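# Bridge lavender case over red and green, blue upright atop

## Task

Place the lavender case so it spans the red block and the green block, supported by both of them like a bridge. Then set the blue block standing upright on top of the case. At the end neither gripper may be touching any of the four objects.

## Robot and tools

Robot: two arms, left_arm and right_arm, each with a two-finger gripper. Left_arm sits on the +y side; arm names do not match image sides. Bases in the scene frame: left_arm at (+0.019, +0.308, 0) m, quat_wxyz (+1.000, 0, 0, +0.028); right_arm at (+0.015, -0.256, 0) m, quat_wxyz (+1.000, 0, 0, -0.002). So both are turned only slightly about z. A two-camera stand is fixed to the floor behind the arms. Loose objects may occasionally get a small random shove.

Frames: the scene frame has its origin at table-top height halfway between the nominal bases, +x out over the table, +z up. Fixed cameras and the table use it. Every hand pose, velocity and target that an arm reports is in that arm's own base frame, and all offsets you send run along that arm's base axes, with rotations about its current Hand target position. Gripper axes: fingers extend along its +z, close along its y. end_effector_position is the point between the pads, roughly 1 cm short of the tips.

execute_actions(actions, cameras): actions is a list of actions; each action is a list of up to 15 rows, one per 1/30 s step; if shorter, its last row repeats to fill 15 steps. Every row holds 14 numbers in [-1, 1]: left_arm dx, dy, dz, rx, ry, rz, opening, then right_arm in the same order, always both arms. The six pose numbers are an offset, not a pose: measured from the arm's Hand target as it was when that action began, and every row counts from that same start, not the row before. The next action starts from the new Hand target, so repeating an offset moves further. Scale: 1.0 = 0.6 m for dx/dy/dz, 180 degrees for the rotation vector rx/ry/rz. A translation longer than 1.0 gets shortened along its direction. Opening is absolute: +1 fully open (0.094 m), -1 closed. Six zeros re-request the current Hand target; to keep a gripper as is, resend its current opening (0 means half open). An empty actions list returns state plus all images; otherwise images only if cameras names them (["all"], [] or names).

move(target, speed, blend, opening_speed, grip_force, blocking, cameras): target is one 14-number row laid out as above, or a list of up to 15 such rows; every row is an offset from the same starting Hand targets, not from the previous row. The grippers travel straight lines, finishing together, lasting 0.5 to 10 s; past 10 s they stop short. speed: m/s, 0.002 to 2.9, default 0.25 (rotation up to twice that in rad/s); one value or one per row. blend: metres of corner rounding per waypoint; 0 makes a full stop at each. opening_speed: rate of the opening command per second on the -1..+1 scale, at least 0.2. grip_force: newtons per pad, 10 to 50, one value or one per arm; it persists; lower forces close slowly (about 4 s at 40, 16 s at 10). blocking=false returns after about 0.5 s while motion continues. Paths ignore obstacles and the other arm; faster means more lag, overshoot and harder contacts, and aiming far past a contact presses harder. Avoid paths near an arm's own base (can flip its shoulder). The result adds a move: line, e.g. done, off_target, moving, held, fault, plus limits=paced (pose clipped) or limits=held (steps withheld). Unnamed arms are done, within 10 mm and 2 degrees.

wait(seconds 0 to 10): lets the scene run with current commands. stop(): brakes a running move. zoom_image(camera cam_head_left or cam_head_right, region [x0, y0, x1, y1] pixels, max 504 by 504) enlarges part of the newest image. finished_scene(scene): ends the current scene; give its number and make no further calls in that reply.

Results: end_effector_position (m) and end_effector_quat_wxyz per arm in its base frame, may be a few cm off; Hand target (the clipped last command, base of the next offsets); Tool commands; grip_measured on the opening scale (reads slightly wide when empty, somewhat narrower than a firmly squeezed part); Joint positions (last value = opening in m); joint velocities, possibly reported as within noise; joint torques (offset, noisy, joints 1 to 3 wrap at ±28 N m); step readings of positions for action calls. Joint ranges (rad): waist -2.618 to 3.054, shoulder 0 to 3.142, elbow 0 to 3.142 (straight 2.901), wrist pitch -1.571 to 1.571, wrist yaw -1.571 to 1.571, wrist roll -2.094 to 2.094.

Control behaviour: each step, commanded orientation is limited to 40 degrees from the measured one; position wins if both cannot be met. Friction and load can leave the hand centimetres from its target; another command (even zeros) re-requests it, or send the remaining gap as an offset. Tiny moves may not start. A blocked arm keeps pushing until commanded back past its gripper. The clearance check does not protect grippers or wrist cameras from each other.

Gripping: pads squeeze roughly 50 to 64 N at full force; force rises about 1 N per 0.001 below first contact, then jumps to the limit. Release by commanding well above grip_measured. Close slowly on fragile items.

Cameras: cam_head_left and cam_head_right, 672x504, focal about 393 px, centre near (335, 254), strong radial distortion.

Avoid: dropping or releasing moving parts, anything leaving the table, hits and hard pushes, contact between the arms or one gripper closing on the other, strain on wrist-camera cables (their touch counts as the hand touching), and motor heat from holding loads, long reach or pushing at unreachable poses: MOTOR HOT at 75 °C, the arm folds and idles at 90 °C, and collapses at 100 °C. Finish only when the arrangement stands on its own.

Each tool is called as name(argument=value, ...), one argument or row to a line, values as JSON.

## Session

execute_actions(
  actions=[],
)

Scene clock: 0.00 s.
left_arm: end_effector_position=(+0.4060, +0.0356, +0.1140) grip_measured=+1.000 end_effector_quat_wxyz=(+0.603, -0.082, +0.792, +0.054) | right_arm: end_effector_position=(+0.4114, -0.0144, +0.1216) grip_measured=+1.000 end_effector_quat_wxyz=(+0.606, +0.025, +0.795, -0.013)
Joint positions: left_arm=[0.006 1.554 0.391 0.888 -0.18 -0.064 0.094] | right_arm=[-0.026 1.531 0.41 0.854 0.026 0.017 0.094]
Joint velocities: within noise
Joint torques (N m): no reading
Heat: left arm: 39 °C; right arm: 37 °C.
Hand target: left_arm +0.4100, +0.0358, +0.1270; +0.618, -0.083, +0.780, +0.053 | right_arm +0.4136, -0.0145, +0.1289; +0.614, +0.025, +0.789, -0.013
Tool commands: left_gripper/opening=+1.0 right_gripper/opening=+1.0

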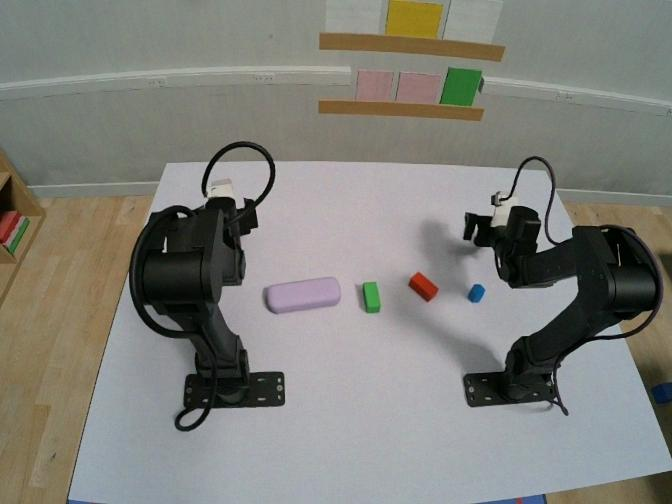

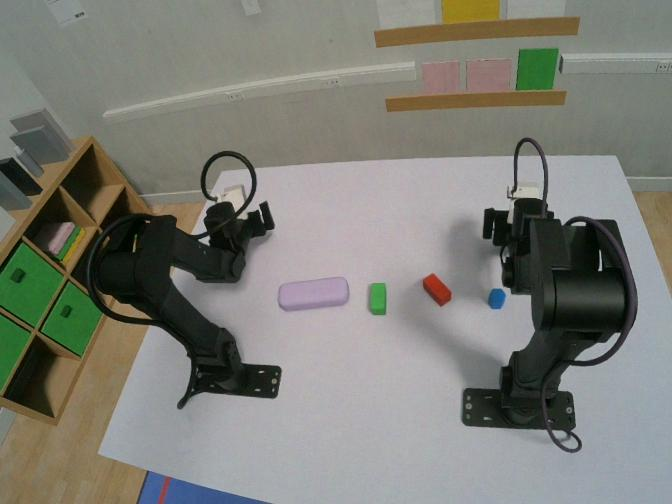

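zoom_image(
  camera="cam_head_left",
  region=[250, 240, 510, 420],
)

zoom_image(
  camera="cam_head_right",
  region=[260, 240, 520, 420],
)

Scaled by 1.938.

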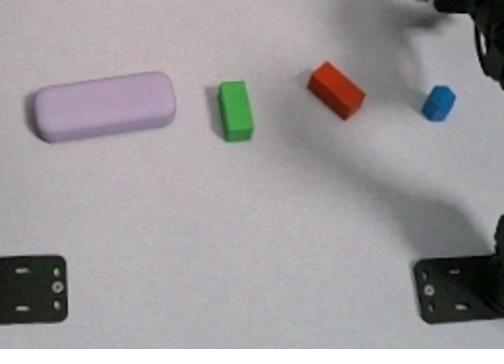

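Scaled by 1.938.

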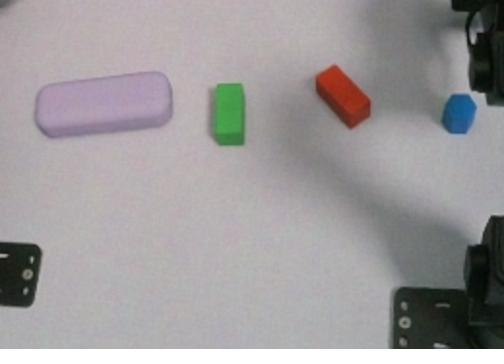

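zoom_image(
  camera="cam_head_right",
  region=[410, 260, 520, 320],
)

move(
  target=[-0.302,-0.27,0.055,0.269,0.383,-0.426,1,-0.289,0.051,0.052,0.009,0.421,0.017,1],
  speed=0.5,
  cameras=["all"],
)

Scaled by 4.582.

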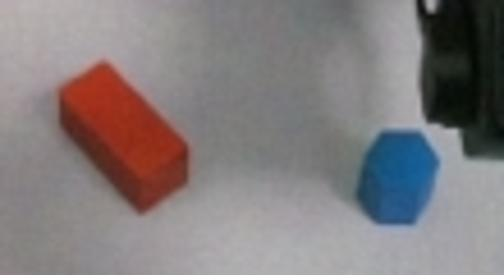

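Scene clock: 28.07 s.
left_arm: end_effector_position=(+0.2250, -0.1231, +0.1520) grip_measured=+1.000 end_effector_quat_wxyz=(-0.009, +0.635, +0.772, -0.002) | right_arm: end_effector_position=(+0.2424, +0.0130, +0.1545) grip_measured=+1.000 end_effector_quat_wxyz=(+0.007, -0.002, +1.000, -0.005)
Joint positions: left_arm=[-0.504 1.532 1.371 -1.428 0.001 0.873 0.094] | right_arm=[0.057 1.452 1.308 -1.414 0.01 0.053 0.094]
Joint torques (N m): left_arm=[-0.4 -6.2 8.18 0.13 -0.01 0.11] | right_arm=[0.62 -4.12 7.04 -0.19 -0.1 0.09]
Heat: left arm: 40 °C; right arm: 38 °C.
Hand target: left_arm +0.2289, -0.1262, +0.1601; +0.001, +0.641, +0.767, +0.000 | right_arm +0.2403, +0.0161, +0.1601; +0.000, +0.000, +1.000, +0.000
Off the commanded pose: left_arm 0.009 m, 1 deg | right_arm 0.007 m, 1 deg.
move: done

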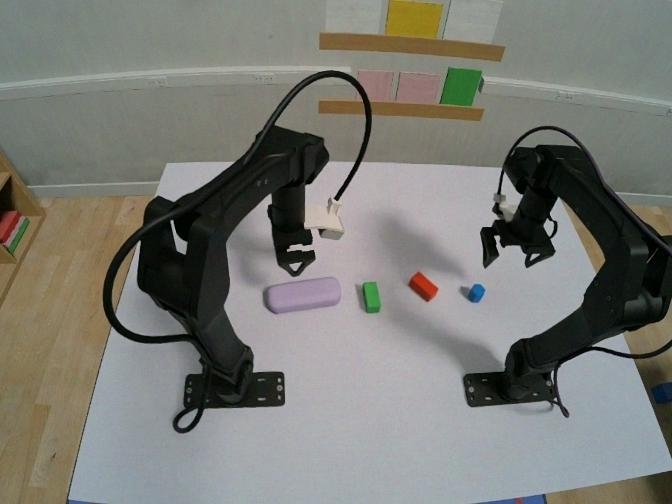

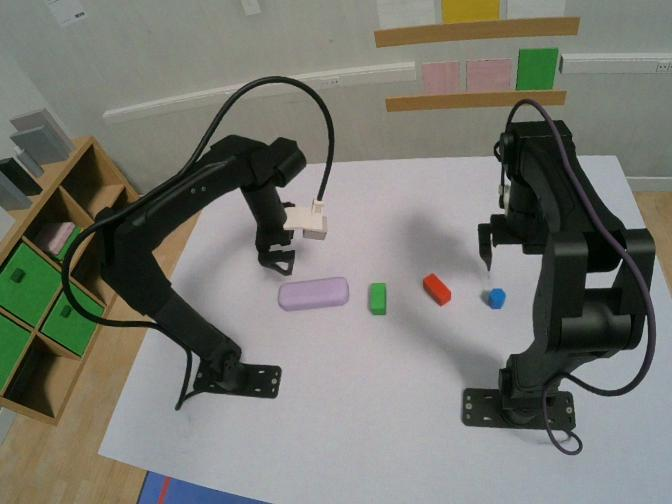

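move(
  target=[0,0,-0.12,0,0,0,1,0,0,-0.12,0,0,0,1],
  speed=0.3,
  cameras=["all"],
)

zoom_image(
  camera="cam_head_left",
  region=[250, 220, 570, 340],
)

zoom_image(
  camera="cam_head_right",
  region=[240, 220, 560, 340],
)

Scene clock: 35.20 s.
left_arm: end_effector_position=(+0.2262, -0.1236, +0.0886) grip_measured=+1.000 end_effector_quat_wxyz=(-0.007, +0.636, +0.772, -0.001) | right_arm: end_effector_position=(+0.2433, +0.0131, +0.0912) grip_measured=+1.000 end_effector_quat_wxyz=(+0.007, -0.002, +1.000, -0.004)
Joint positions: left_arm=[-0.504 1.544 1.131 -1.171 0 0.874 0.094] | right_arm=[0.057 1.462 1.065 -1.16 0.01 0.054 0.094]
Joint torques (N m): left_arm=[-0.42 -6.61 5.11 0.4 0.02 0.09] | right_arm=[0.5 -4.53 4.3 0.19 -0.09 0.08]
Heat: left arm: 40 °C; right arm: 37 °C.
Hand target: left_arm +0.2287, -0.1261, +0.0880; +0.001, +0.642, +0.767, +0.000 | right_arm +0.2402, +0.0161, +0.0881; +0.000, +0.000, +1.000, +0.000
Off the commanded pose: left_arm 0.004 m, 1 deg | right_arm 0.005 m, 1 deg.
move: done

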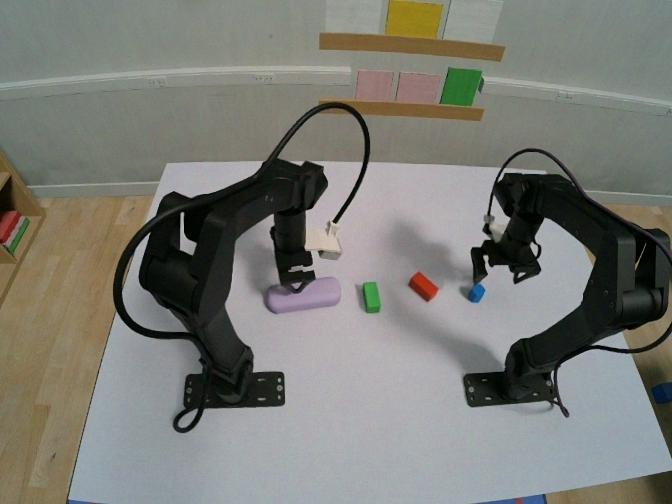

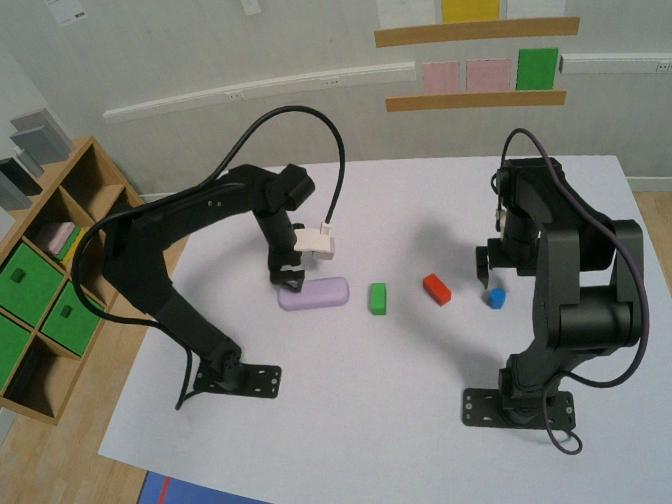

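Scaled by 1.575.

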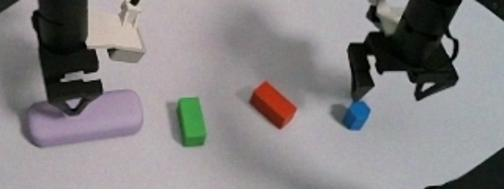

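Scaled by 1.575.

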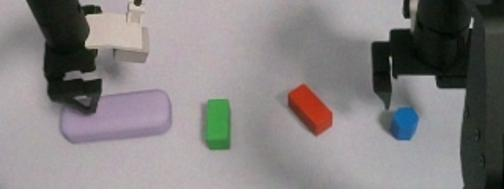

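zoom_image(
  camera="cam_head_left",
  region=[455, 275, 499, 311],
)

zoom_image(
  camera="cam_head_right",
  region=[475, 280, 519, 316],
)

Scaled by 11.455.

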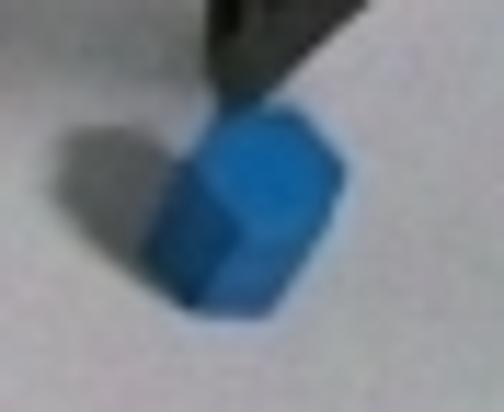

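Scaled by 11.455.

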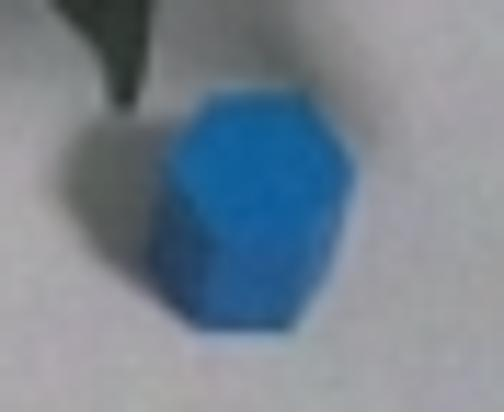

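move(
  target=[-0.015,-0.037,-0.035,0,0,0,1,0.033,0.033,-0.035,0,0,0.167,1],
  cameras=["all"],
)

zoom_image(
  camera="cam_head_left",
  region=[250, 240, 530, 340],
)

zoom_image(
  camera="cam_head_right",
  region=[260, 240, 540, 340],
)

Scene clock: 52.83 s.
left_arm: end_effector_position=(+0.2182, -0.1457, +0.0691) grip_measured=+1.000 end_effector_quat_wxyz=(-0.004, +0.642, +0.766, +0.000) | right_arm: end_effector_position=(+0.2608, +0.0330, +0.0688) grip_measured=+1.000 end_effector_quat_wxyz=(+0.004, -0.252, +0.968, -0.005)
Joint positions: left_arm=[-0.593 1.572 1.079 -1.086 0 0.803 0.094] | right_arm=[0.128 1.558 1.065 -1.069 0.01 -0.38 0.094]
Joint torques (N m): left_arm=[-0.49 -6.39 4.89 0.42 0.04 -0.08] | right_arm=[0.42 -5.18 4.88 0.11 -0.08 -0.12]
Heat: left arm: 39 °C; right arm: 37 °C.
Hand target: left_arm +0.2197, -0.1484, +0.0669; +0.001, +0.642, +0.767, +0.000 | right_arm +0.2600, +0.0359, +0.0670; +0.000, -0.259, +0.966, +0.000
Off the commanded pose: left_arm 0.004 m, 1 deg | right_arm 0.004 m, 1 deg.
move: done

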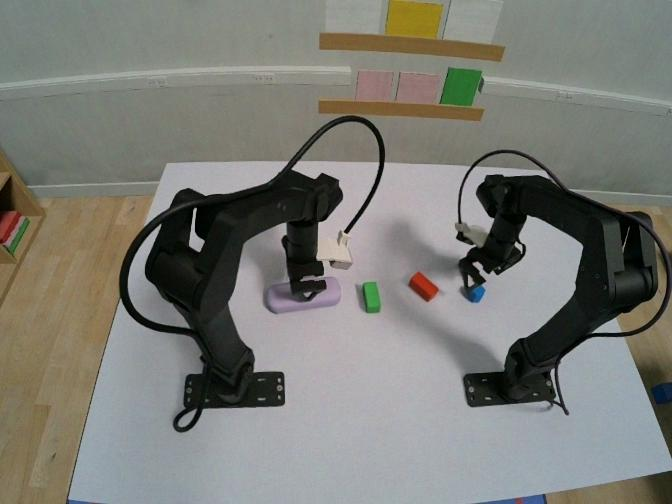

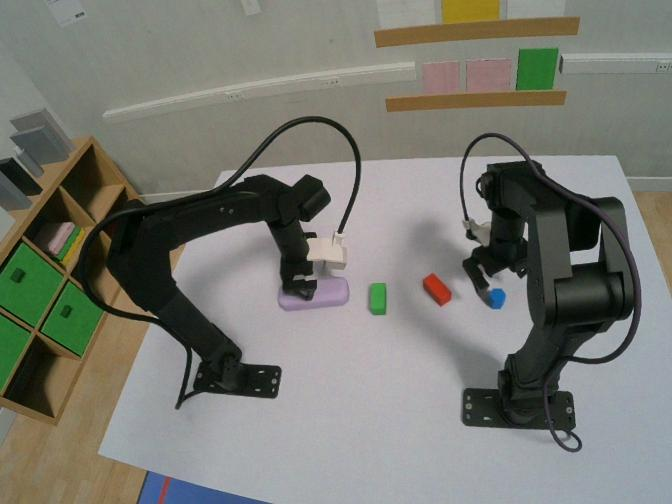

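Scaled by 1.800.

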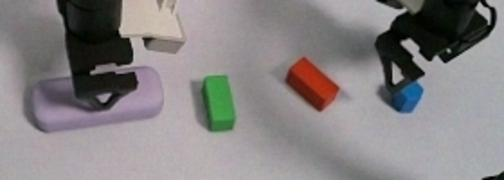

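Scaled by 1.800.

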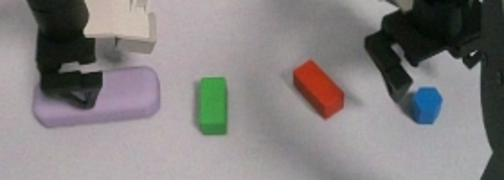

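move(
  target=[
    [0,0,-0.062,0,0,0,1,0,0,-0.064,0,0,0,1],
    [0,0,-0.062,0,0,0,-1,0,0,-0.064,0,0,0,-1],
    [0,0,0.08,0,0,0,-1,0,0,0.04,0,0,0,-1],
  ],
  grip_force=35,
  speed=0.15,
  cameras=["all"],
)

Scene clock: 65.30 s.
left_arm: end_effector_position=(+0.2154, -0.1438, +0.1004) grip_measured=+0.328 end_effector_quat_wxyz=(-0.022, +0.642, +0.766, -0.002) | right_arm: end_effector_position=(+0.2611, +0.0331, +0.0800) grip_measured=-0.376 end_effector_quat_wxyz=(-0.005, -0.252, +0.968, -0.004)
Joint positions: left_arm=[-0.593 1.572 1.205 -1.249 0 0.802 0.062] | right_arm=[0.128 1.567 1.119 -1.132 0.009 -0.381 0.029]
Joint torques (N m): left_arm=[-0.54 -9.46 7.8 0.11 0.03 -0.08] | right_arm=[0.35 -7.13 6.6 -0.23 -0.05 -0.11]
Heat: left arm: 39 °C; right arm: 37 °C.
Hand target: left_arm +0.2197, -0.1484, +0.1151; +0.001, +0.642, +0.767, +0.000 | right_arm +0.2600, +0.0360, +0.0911; +0.000, -0.259, +0.966, +0.000
Off the commanded pose: left_arm 0.016 m, 3 deg | right_arm 0.011 m, 1 deg.
grip_force (N): 35, 35
move: off_target (left_arm, right_arm)

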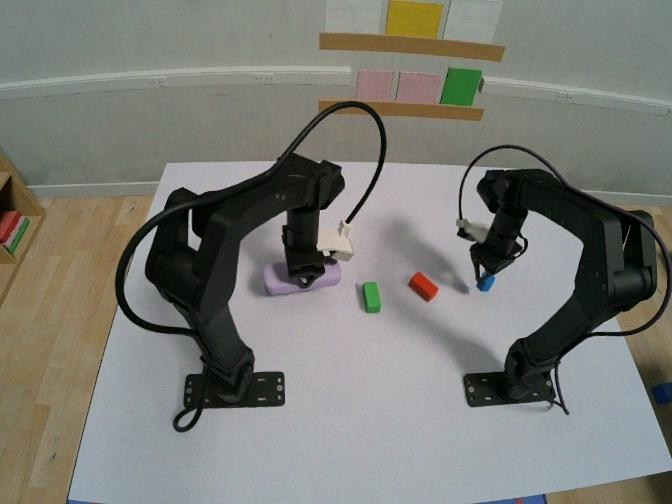

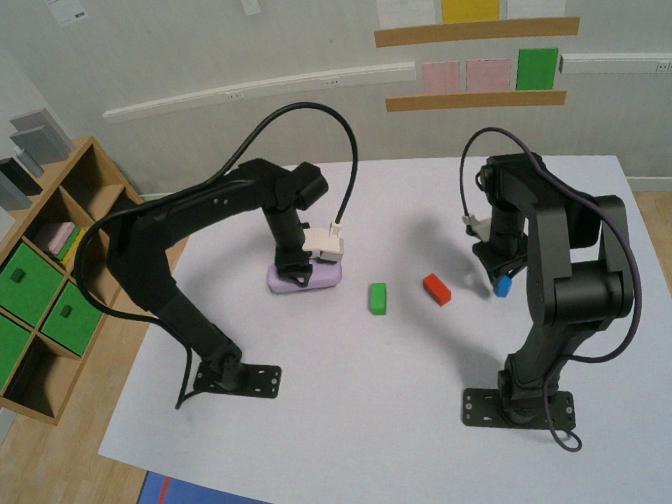

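move(
  target=[0.002,-0.393,0.033,0,0,0,-1,0,-0.1,0.15,0,0,0,-1],
  speed=0.25,
  cameras=["all"],
)

zoom_image(
  camera="cam_head_left",
  region=[310, 220, 490, 340],
)

zoom_image(
  camera="cam_head_right",
  region=[320, 220, 500, 340],
)

Scene clock: 74.63 s.
left_arm: end_effector_position=(+0.2176, -0.3808, +0.1246) grip_measured=+0.328 end_effector_quat_wxyz=(+0.001, +0.646, +0.763, +0.002) | right_arm: end_effector_position=(+0.2634, -0.0249, +0.1749) grip_measured=-0.376 end_effector_quat_wxyz=(+0.003, -0.256, +0.967, -0.006)
Joint positions: left_arm=[-1.055 2.286 2.274 -1.559 -0.004 0.35 0.062] | right_arm=[-0.092 1.547 1.477 -1.491 0.008 -0.61 0.029]
Joint torques (N m): left_arm=[0.35 -14.05 8.28 0.15 0.07 -0.11] | right_arm=[-0.13 -5.55 6.71 -0.23 -0.05 -0.12]
Heat: left arm: 39 °C; right arm: 37 °C.
Hand target: left_arm +0.2209, -0.3842, +0.1348; +0.001, +0.642, +0.767, +0.000 | right_arm +0.2600, -0.0241, +0.1811; +0.000, -0.259, +0.966, +0.000
Off the commanded pose: left_arm 0.011 m, 1 deg | right_arm 0.007 m, 1 deg.
joint sent to its limit (left arm) — joint 4 (wrist pitch), lower limit. The joint targets still meet the commanded pose.
grip_force (N): 35, 35
move: off_target (left_arm)

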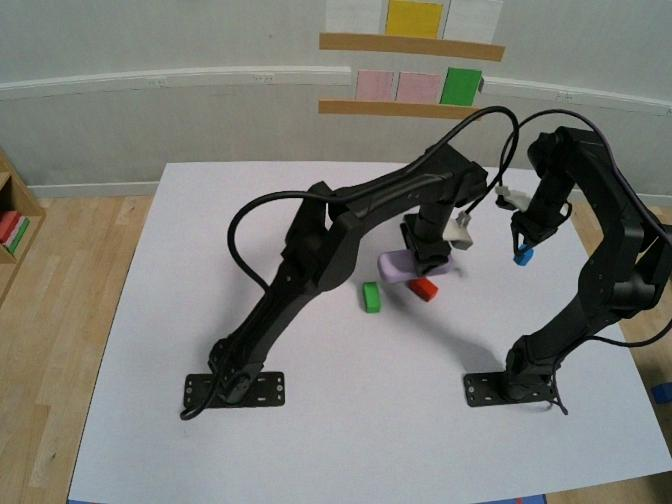

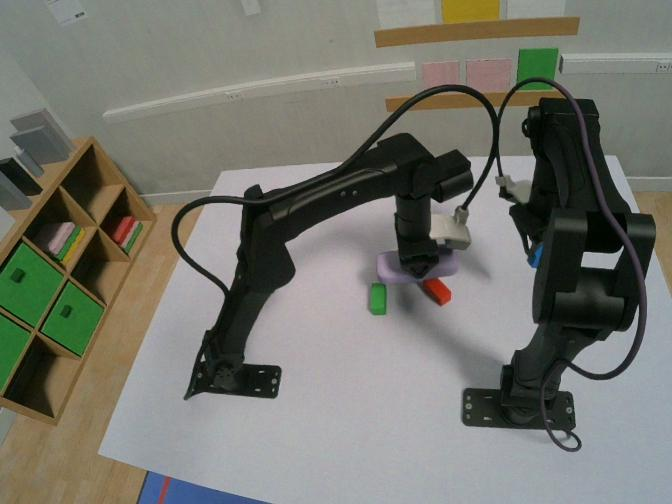

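Scaled by 2.800.

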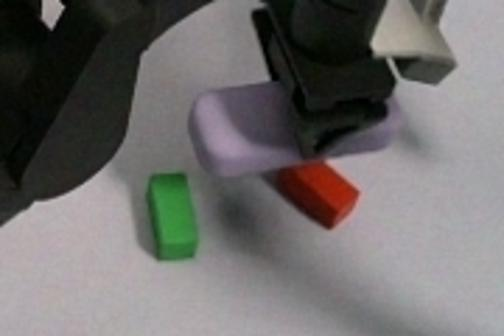

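Scaled by 2.800.

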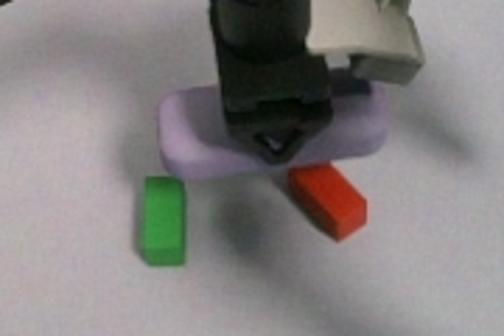

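move(
  target=[-0.005,0.032,-0.09,0,0,0,-1,0,0,0,0,0,0,-1],
  speed=0.15,
  cameras=["all"],
)

zoom_image(
  camera="cam_head_left",
  region=[310, 220, 490, 340],
)

zoom_image(
  camera="cam_head_right",
  region=[320, 220, 500, 340],
)

Scene clock: 83.03 s.
left_arm: end_effector_position=(+0.2090, -0.3559, +0.0651) grip_measured=+0.327 end_effector_quat_wxyz=(-0.040, +0.641, +0.766, +0.015) | right_arm: end_effector_position=(+0.2633, -0.0249, +0.1749) grip_measured=-0.376 end_effector_quat_wxyz=(+0.003, -0.256, +0.967, -0.006)
Joint positions: left_arm=[-1.043 2.234 1.946 -1.369 -0.001 0.351 0.062] | right_arm=[-0.092 1.547 1.477 -1.492 0.008 -0.61 0.029]
Joint torques (N m): left_arm=[0.61 -17.65 4.51 0.53 0.01 0.03] | right_arm=[-0.2 -5.55 6.63 -0.24 -0.04 -0.11]
Heat: left arm: 40 °C; right arm: 37 °C.
Hand target: left_arm +0.2179, -0.3650, +0.0808; +0.001, +0.642, +0.767, +0.000 | right_arm +0.2600, -0.0241, +0.1811; +0.000, -0.259, +0.966, +0.000
Off the commanded pose: left_arm 0.020 m, 5 deg | right_arm 0.007 m, 1 deg.
grip_force (N): 35, 35
move: off_target (left_arm)

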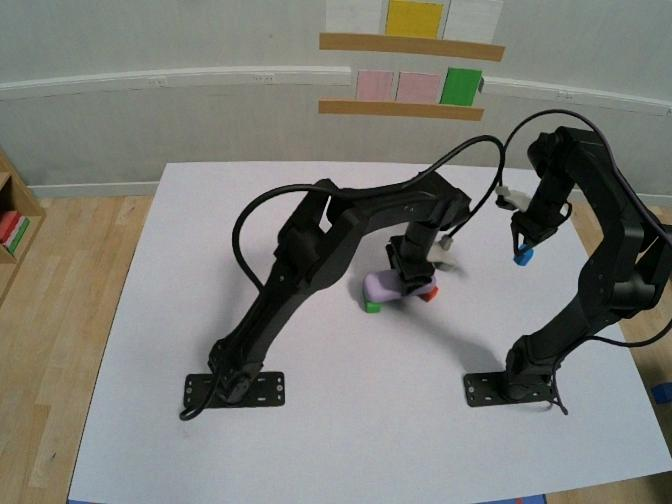

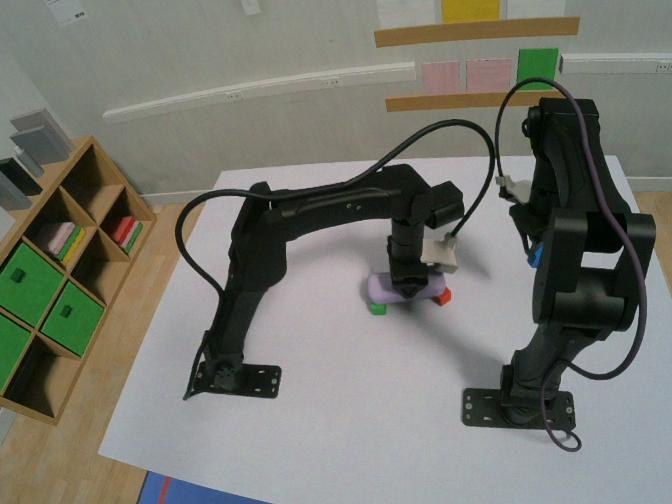

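Scaled by 2.800.

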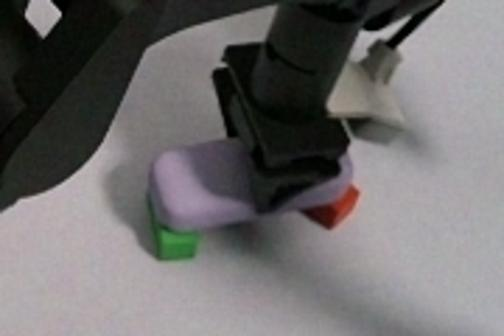

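Scaled by 2.800.

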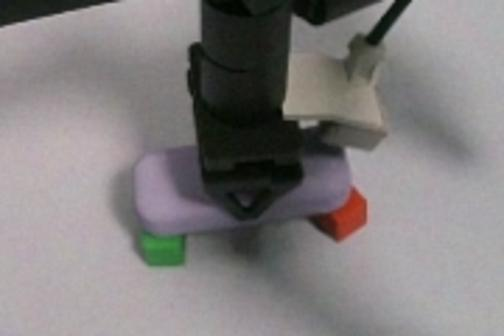

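move(
  target=[0,0,-0.022,0,0,0,-1,0,0,0,0,0,0,-1],
  speed=0.05,
  cameras=["all"],
)

zoom_image(
  camera="cam_head_left",
  region=[310, 220, 490, 340],
)

zoom_image(
  camera="cam_head_right",
  region=[320, 220, 500, 340],
)

Scene clock: 87.33 s.
left_arm: end_effector_position=(+0.2089, -0.3559, +0.0645) grip_measured=+0.327 end_effector_quat_wxyz=(-0.031, +0.641, +0.767, +0.012) | right_arm: end_effector_position=(+0.2633, -0.0249, +0.1749) grip_measured=-0.376 end_effector_quat_wxyz=(+0.003, -0.256, +0.967, -0.006)
Joint positions: left_arm=[-1.043 2.212 1.909 -1.335 -0.001 0.351 0.062] | right_arm=[-0.092 1.547 1.477 -1.492 0.008 -0.61 0.029]
Joint torques (N m): left_arm=[0.64 -15.09 3.89 0.72 0.02 0.03] | right_arm=[-0.29 -5.49 6.74 -0.25 -0.09 -0.09]
Heat: left arm: 39 °C; right arm: 37 °C.
Hand target: left_arm +0.2179, -0.3650, +0.0676; +0.001, +0.642, +0.767, +0.000 | right_arm +0.2600, -0.0241, +0.1811; +0.000, -0.259, +0.966, +0.000
Off the commanded pose: left_arm 0.013 m, 4 deg | right_arm 0.007 m, 1 deg.
grip_force (N): 35, 35
move: off_target (left_arm)

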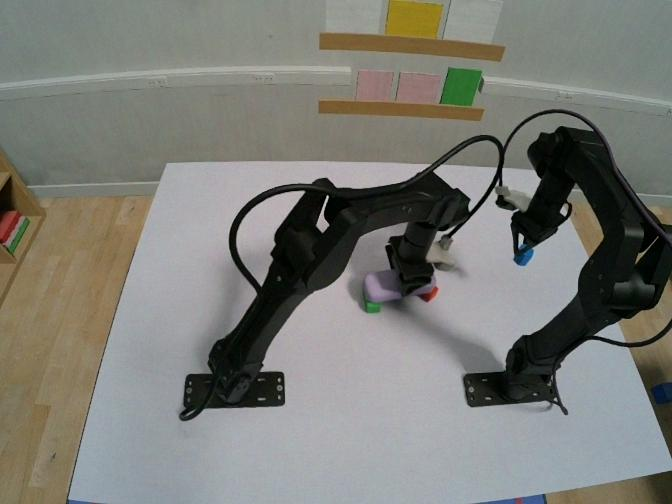

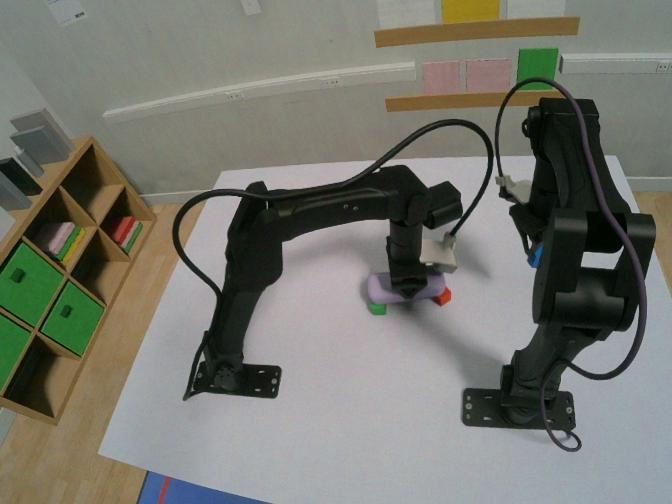

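Scaled by 2.800.

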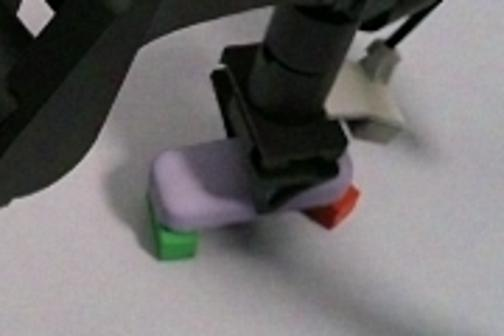

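Scaled by 2.800.

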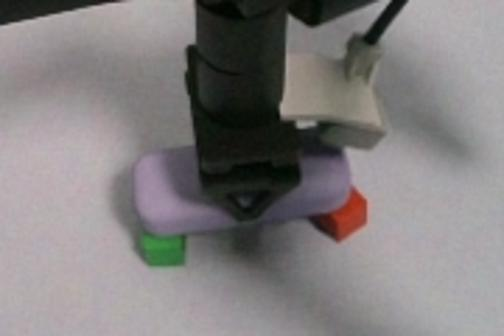

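move(
  target=[
    [-0.015,0.015,-0.004,0,0,0,0.6,0,0,0,0,0,0,-1],
    [-0.015,0.015,-0.004,0,0,0,1,0,0,0,0,0,0,-1],
    [-0.015,0.015,0.17,0,0,0,1,0,0,0,0,0,0,-1],
    [0.0,0.45,0.2,0,0,0,1,-0.01,0.2,0,0,0,0,-1],
  ],
  opening_speed=0.5,
  speed=[0.1,0.1,0.2,0.4],
  cameras=["all"],
)

zoom_image(
  camera="cam_head_left",
  region=[310, 220, 490, 340],
)

Scene clock: 102.17 s.
left_arm: end_effector_position=(+0.2235, -0.0959, +0.1841) grip_measured=+0.998 end_effector_quat_wxyz=(-0.004, +0.639, +0.769, +0.007) | right_arm: end_effector_position=(+0.2563, +0.0954, +0.1762) grip_measured=-0.376 end_effector_quat_wxyz=(+0.007, -0.262, +0.965, -0.001)
Joint positions: left_arm=[-0.421 1.486 1.457 -1.546 -0.015 0.966 0.094] | right_arm=[0.354 1.578 1.514 -1.493 0.003 -0.177 0.029]
Joint torques (N m): left_arm=[0.32 -7.86 4.67 0.16 0.18 0.07] | right_arm=[0.28 -5.19 6.94 -0.2 -0.03 0.04]
Heat: left arm: 39 °C; right arm: 37 °C.
Hand target: left_arm +0.2179, -0.0950, +0.1876; +0.001, +0.642, +0.767, +0.000 | right_arm +0.2540, +0.0959, +0.1812; +0.000, -0.259, +0.966, +0.000
Off the commanded pose: left_arm 0.007 m, 1 deg | right_arm 0.005 m, 1 deg.
grip_force (N): 35, 35
move: done

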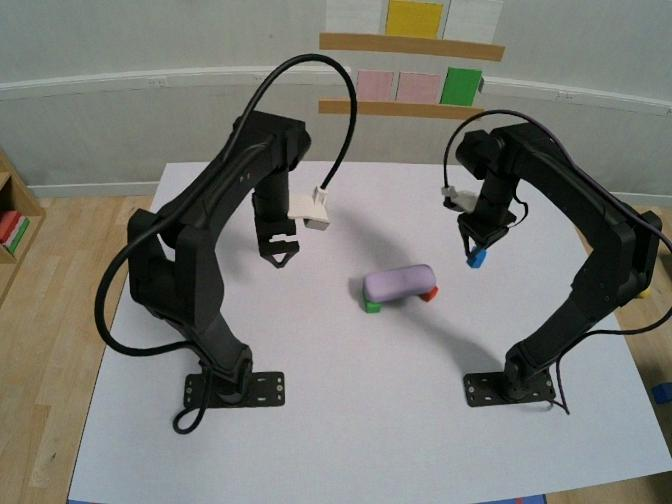

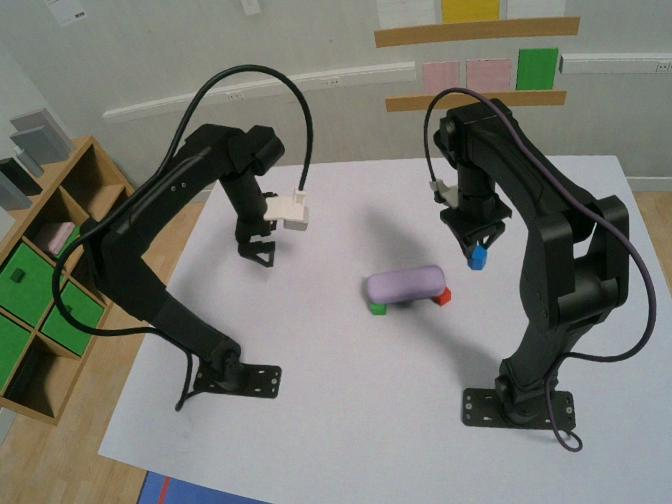

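Scaled by 2.800.

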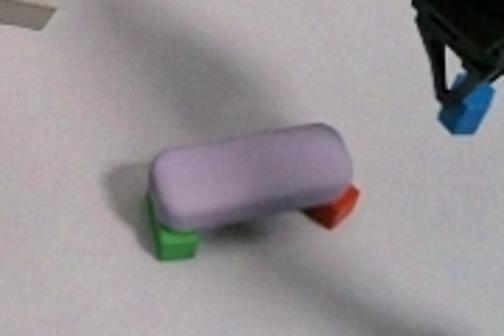

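move(
  target=[0,0,0,0,0,0,1,0.013,0.233,-0.06,0,0,0,-1],
  speed=0.25,
  cameras=["all"],
)

zoom_image(
  camera="cam_head_left",
  region=[340, 220, 460, 330],
)

zoom_image(
  camera="cam_head_right",
  region=[350, 220, 470, 330],
)

Scene clock: 108.87 s.
left_arm: end_effector_position=(+0.2235, -0.0959, +0.1841) grip_measured=+0.998 end_effector_quat_wxyz=(-0.004, +0.639, +0.769, +0.007) | right_arm: end_effector_position=(+0.2595, +0.2342, +0.1397) grip_measured=-0.376 end_effector_quat_wxyz=(-0.003, -0.265, +0.964, -0.002)
Joint positions: left_arm=[-0.421 1.486 1.457 -1.546 -0.015 0.966 0.094] | right_arm=[0.732 1.879 1.718 -1.417 0.001 0.195 0.029]
Joint torques (N m): left_arm=[0.32 -7.9 4.66 0.17 0.18 0.08] | right_arm=[-0.17 -8.12 7.1 -0.05 0 0.05]
Heat: left arm: 39 °C; right arm: 37 °C.
Hand target: left_arm +0.2179, -0.0950, +0.1876; +0.001, +0.642, +0.767, +0.000 | right_arm +0.2618, +0.2357, +0.1450; +0.000, -0.259, +0.966, +0.000
Off the commanded pose: left_arm 0.007 m, 1 deg | right_arm 0.006 m, 1 deg.
grip_force (N): 35, 35
move: done

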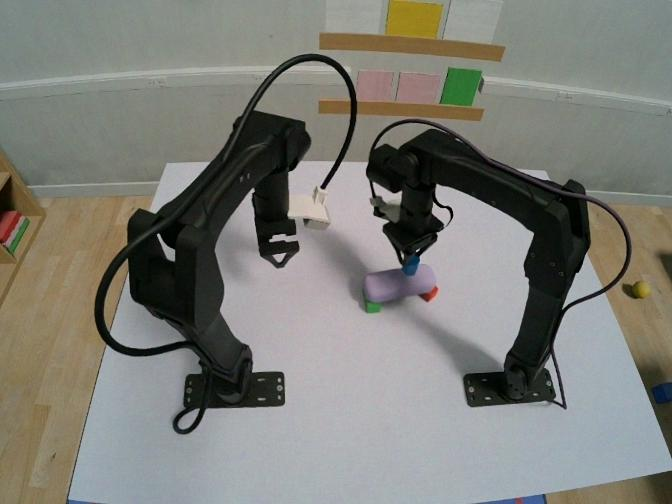

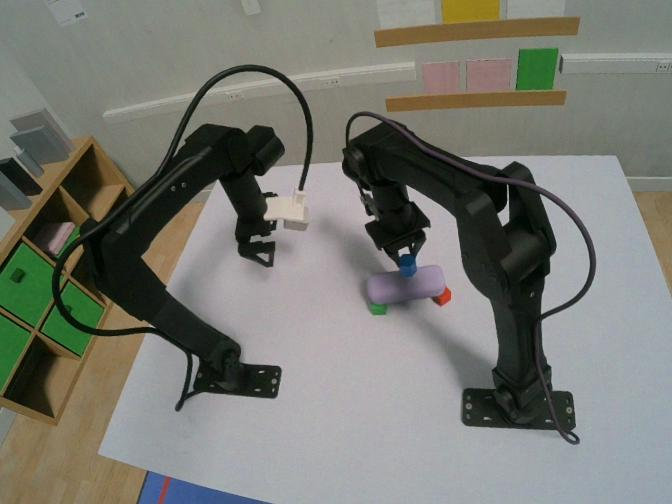

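Scaled by 4.200.

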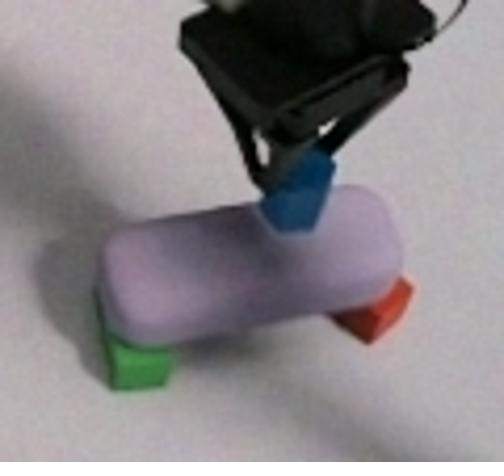

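Scaled by 4.200.

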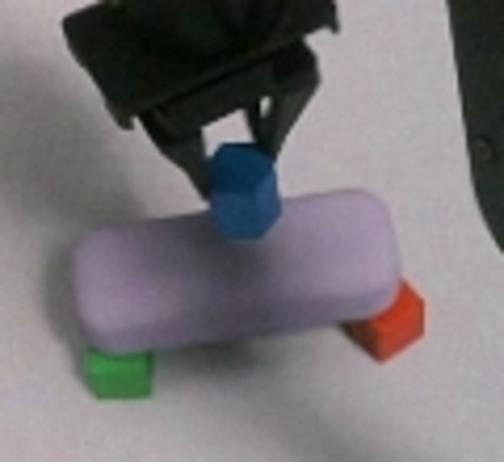

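move(
  target=[
    [0,0,0,0,0,0,1,0.008,0.014,-0.035,0,0,0,-1],
    [0,0,0,0,0,0,1,0.008,0.014,-0.06,0,0,0,-1],
  ],
  speed=[0.15,0.04],
  cameras=["all"],
)

zoom_image(
  camera="cam_head_left",
  region=[340, 220, 460, 330],
)

zoom_image(
  camera="cam_head_right",
  region=[350, 220, 470, 330],
)

Scene clock: 114.00 s.
left_arm: end_effector_position=(+0.2235, -0.0959, +0.1841) grip_measured=+0.998 end_effector_quat_wxyz=(-0.004, +0.639, +0.769, +0.007) | right_arm: end_effector_position=(+0.2706, +0.2442, +0.1147) grip_measured=-0.376 end_effector_quat_wxyz=(+0.010, -0.261, +0.965, +0.004)
Joint positions: left_arm=[-0.421 1.486 1.457 -1.546 -0.015 0.966 0.094] | right_arm=[0.732 1.908 1.657 -1.299 0.001 0.205 0.029]
Joint torques (N m): left_arm=[0.43 -7.91 4.71 0.16 0.15 0.07] | right_arm=[0.54 -8.03 4.16 0.14 0 0.06]
Heat: left arm: 38 °C; right arm: 37 °C.
Hand target: left_arm +0.2179, -0.0950, +0.1876; +0.001, +0.642, +0.767, +0.000 | right_arm +0.2666, +0.2441, +0.1090; +0.000, -0.259, +0.966, +0.000
Off the commanded pose: left_arm 0.007 m, 1 deg | right_arm 0.007 m, 1 deg.
grip_force (N): 35, 35
move: done

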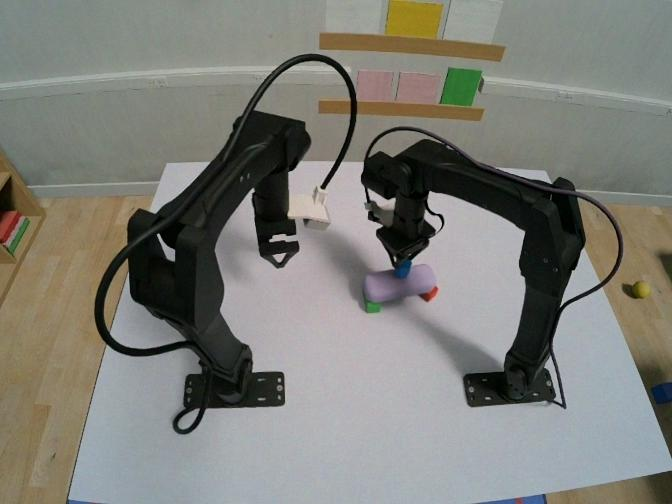

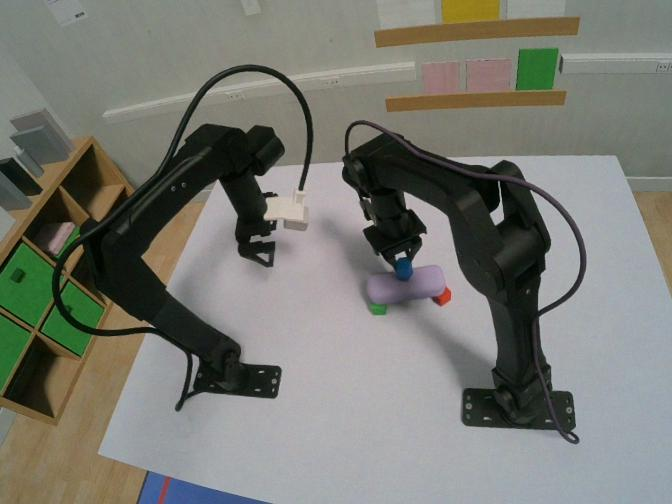

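Scaled by 4.200.

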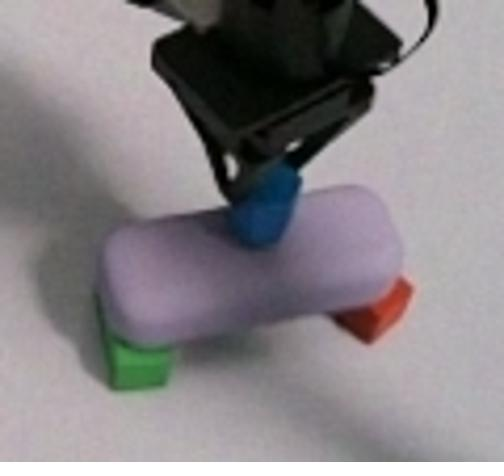

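Scaled by 4.200.

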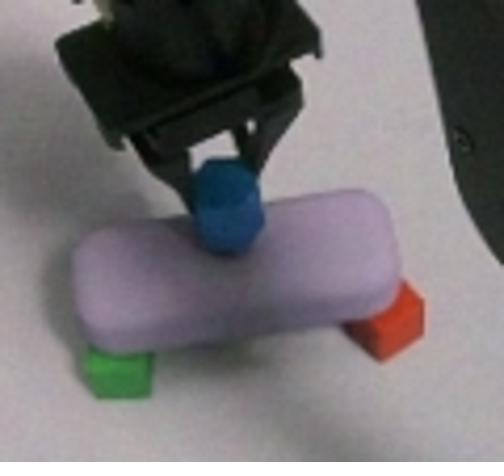

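move(
  target=[
    [0,0,0,0,0,0,1,0,0,0.03,0,0,0,-1],
    [0,0,0,0,0,0,1,-0.018,0,0.03,0,0,0,-1],
    [0,0,0,0,0,0,1,-0.018,0,0,0,0,0,-1],
  ],
  speed=[0.1,0.1,0.04],
  cameras=["all"],
)

zoom_image(
  camera="cam_head_left",
  region=[340, 220, 460, 330],
)

zoom_image(
  camera="cam_head_right",
  region=[350, 220, 470, 330],
)

Scene clock: 120.27 s.
left_arm: end_effector_position=(+0.2235, -0.0959, +0.1841) grip_measured=+0.998 end_effector_quat_wxyz=(-0.004, +0.639, +0.769, +0.007) | right_arm: end_effector_position=(+0.2577, +0.2447, +0.1043) grip_measured=-0.376 end_effector_quat_wxyz=(-0.006, -0.263, +0.965, -0.004)
Joint positions: left_arm=[-0.421 1.486 1.457 -1.546 -0.015 0.966 0.094] | right_arm=[0.757 1.908 1.616 -1.294 0.001 0.225 0.029]
Joint torques (N m): left_arm=[0.35 -7.91 4.75 0.17 0.15 0.07] | right_arm=[0.18 -10.29 4.1 0.13 -0.01 0.05]
Heat: left arm: 38 °C; right arm: 37 °C.
Hand target: left_arm +0.2179, -0.0950, +0.1876; +0.001, +0.642, +0.767, +0.000 | right_arm +0.2558, +0.2441, +0.1091; +0.000, -0.259, +0.966, +0.000
Off the commanded pose: left_arm 0.007 m, 1 deg | right_arm 0.005 m, 1 deg.
grip_force (N): 35, 35
move: done

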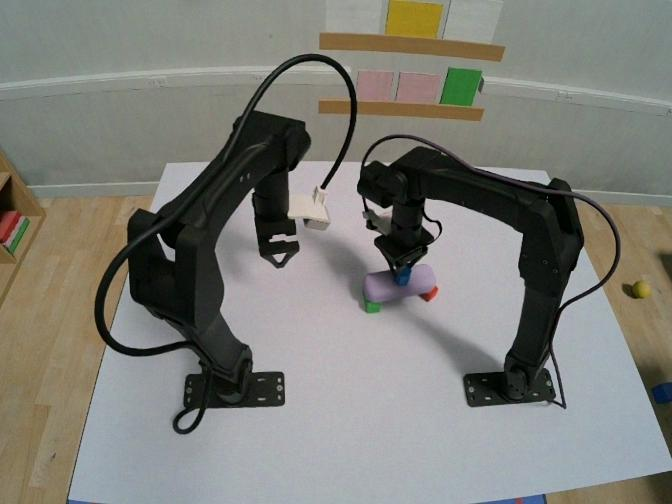

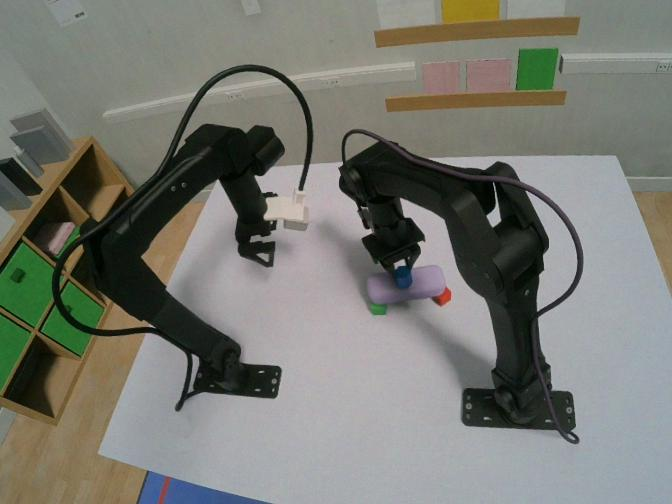

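Scaled by 4.200.

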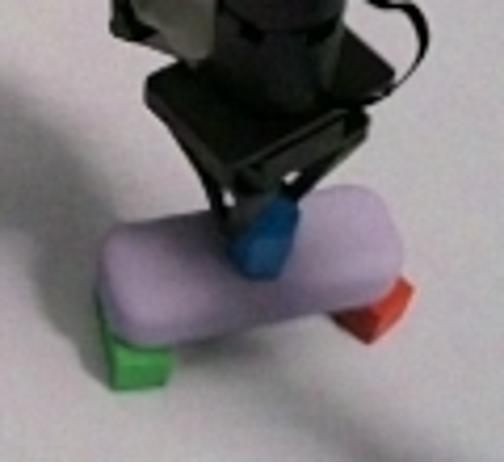

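Scaled by 4.200.

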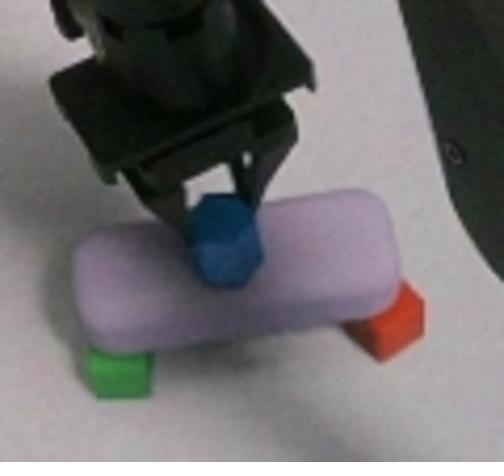

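move(
  target=[0,0,0,0,0,0,1,0,0,-0.02,0,0,0,-1],
  speed=0.03,
)

Scene clock: 122.37 s.
left_arm: end_effector_position=(+0.2235, -0.0959, +0.1841) grip_measured=+0.998 end_effector_quat_wxyz=(-0.004, +0.639, +0.769, +0.007) | right_arm: end_effector_position=(+0.2575, +0.2445, +0.1036) grip_measured=-0.376 end_effector_quat_wxyz=(+0.001, -0.263, +0.965, +0.000)
Joint positions: left_arm=[-0.421 1.486 1.457 -1.546 -0.015 0.966 0.094] | right_arm=[0.757 1.89 1.59 -1.268 0.001 0.225 0.029]
Joint torques (N m): left_arm=[0.4 -7.91 4.68 0.19 0.17 0.1] | right_arm=[0.12 -8.58 2.91 0.42 -0.02 0.07]
Heat: left arm: 38 °C; right arm: 37 °C.
Hand target: left_arm +0.2179, -0.0950, +0.1876; +0.001, +0.642, +0.767, +0.000 | right_arm +0.2557, +0.2441, +0.0971; +0.000, -0.259, +0.966, +0.000
Off the commanded pose: left_arm 0.007 m, 1 deg | right_arm 0.007 m, 0 deg.
grip_force (N): 35, 35
move: done

move(
  target=[
    [0,0,0,0,0,0,1,0.001,0,0.009,0,0,0,0.3],
    [0,0,0,0,0,0,1,0.001,0,0.14,0,0,0,0.3],
    [0,0,0,0,0,0,1,0,-0.3,0.15,0,0,0,0.3],
  ],
  opening_speed=0.5,
  speed=[0.05,0.12,0.3],
  cameras=["all"],
)

zoom_image(
  camera="cam_head_left",
  region=[340, 220, 460, 330],
)

Scene clock: 130.47 s.
left_arm: end_effector_position=(+0.2235, -0.0959, +0.1841) grip_measured=+0.998 end_effector_quat_wxyz=(-0.004, +0.639, +0.769, +0.007) | right_arm: end_effector_position=(+0.2679, +0.0668, +0.1848) grip_measured=+0.299 end_effector_quat_wxyz=(+0.013, -0.255, +0.967, -0.002)
Joint positions: left_arm=[-0.421 1.486 1.457 -1.546 -0.015 0.966 0.094] | right_arm=[0.243 1.583 1.553 -1.515 0.004 -0.272 0.061]
Joint torques (N m): left_arm=[0.35 -7.92 4.66 0.15 0.16 0.1] | right_arm=[-0.03 -7.36 3.92 -0.19 -0.05 -0.1]
Heat: left arm: 38 °C; right arm: 37 °C.
Hand target: left_arm +0.2179, -0.0950, +0.1876; +0.001, +0.642, +0.767, +0.000 | right_arm +0.2558, +0.0641, +0.1871; +0.000, -0.259, +0.966, +0.000
Off the commanded pose: left_arm 0.007 m, 1 deg | right_arm 0.013 m, 2 deg.
grip_force (N): 35, 35
move: off_target (right_arm)

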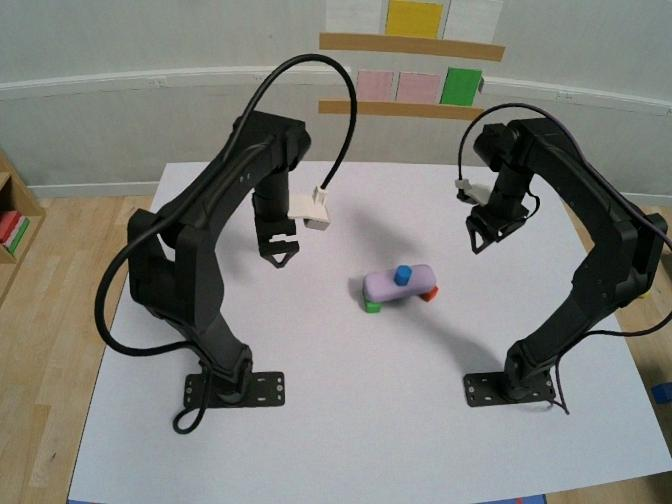

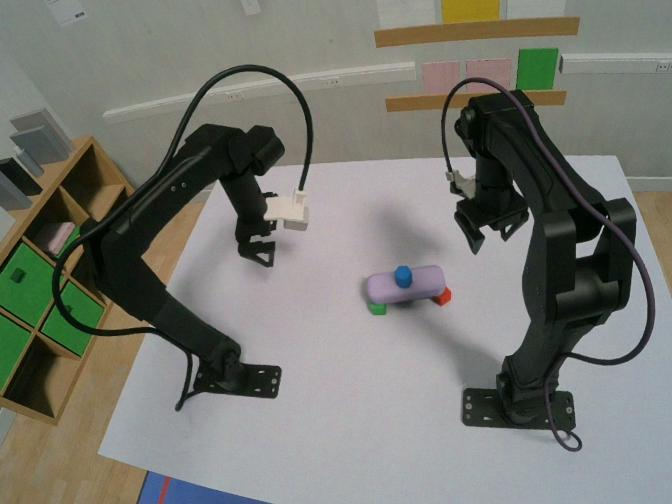

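Scaled by 4.200.

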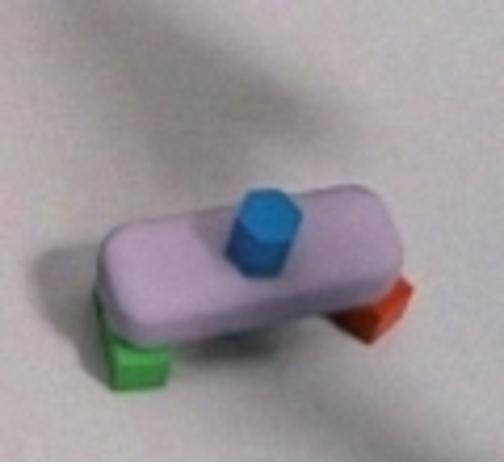

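Done.

finished_scene(
  scene=2,
)

The scene is finished: the task was done.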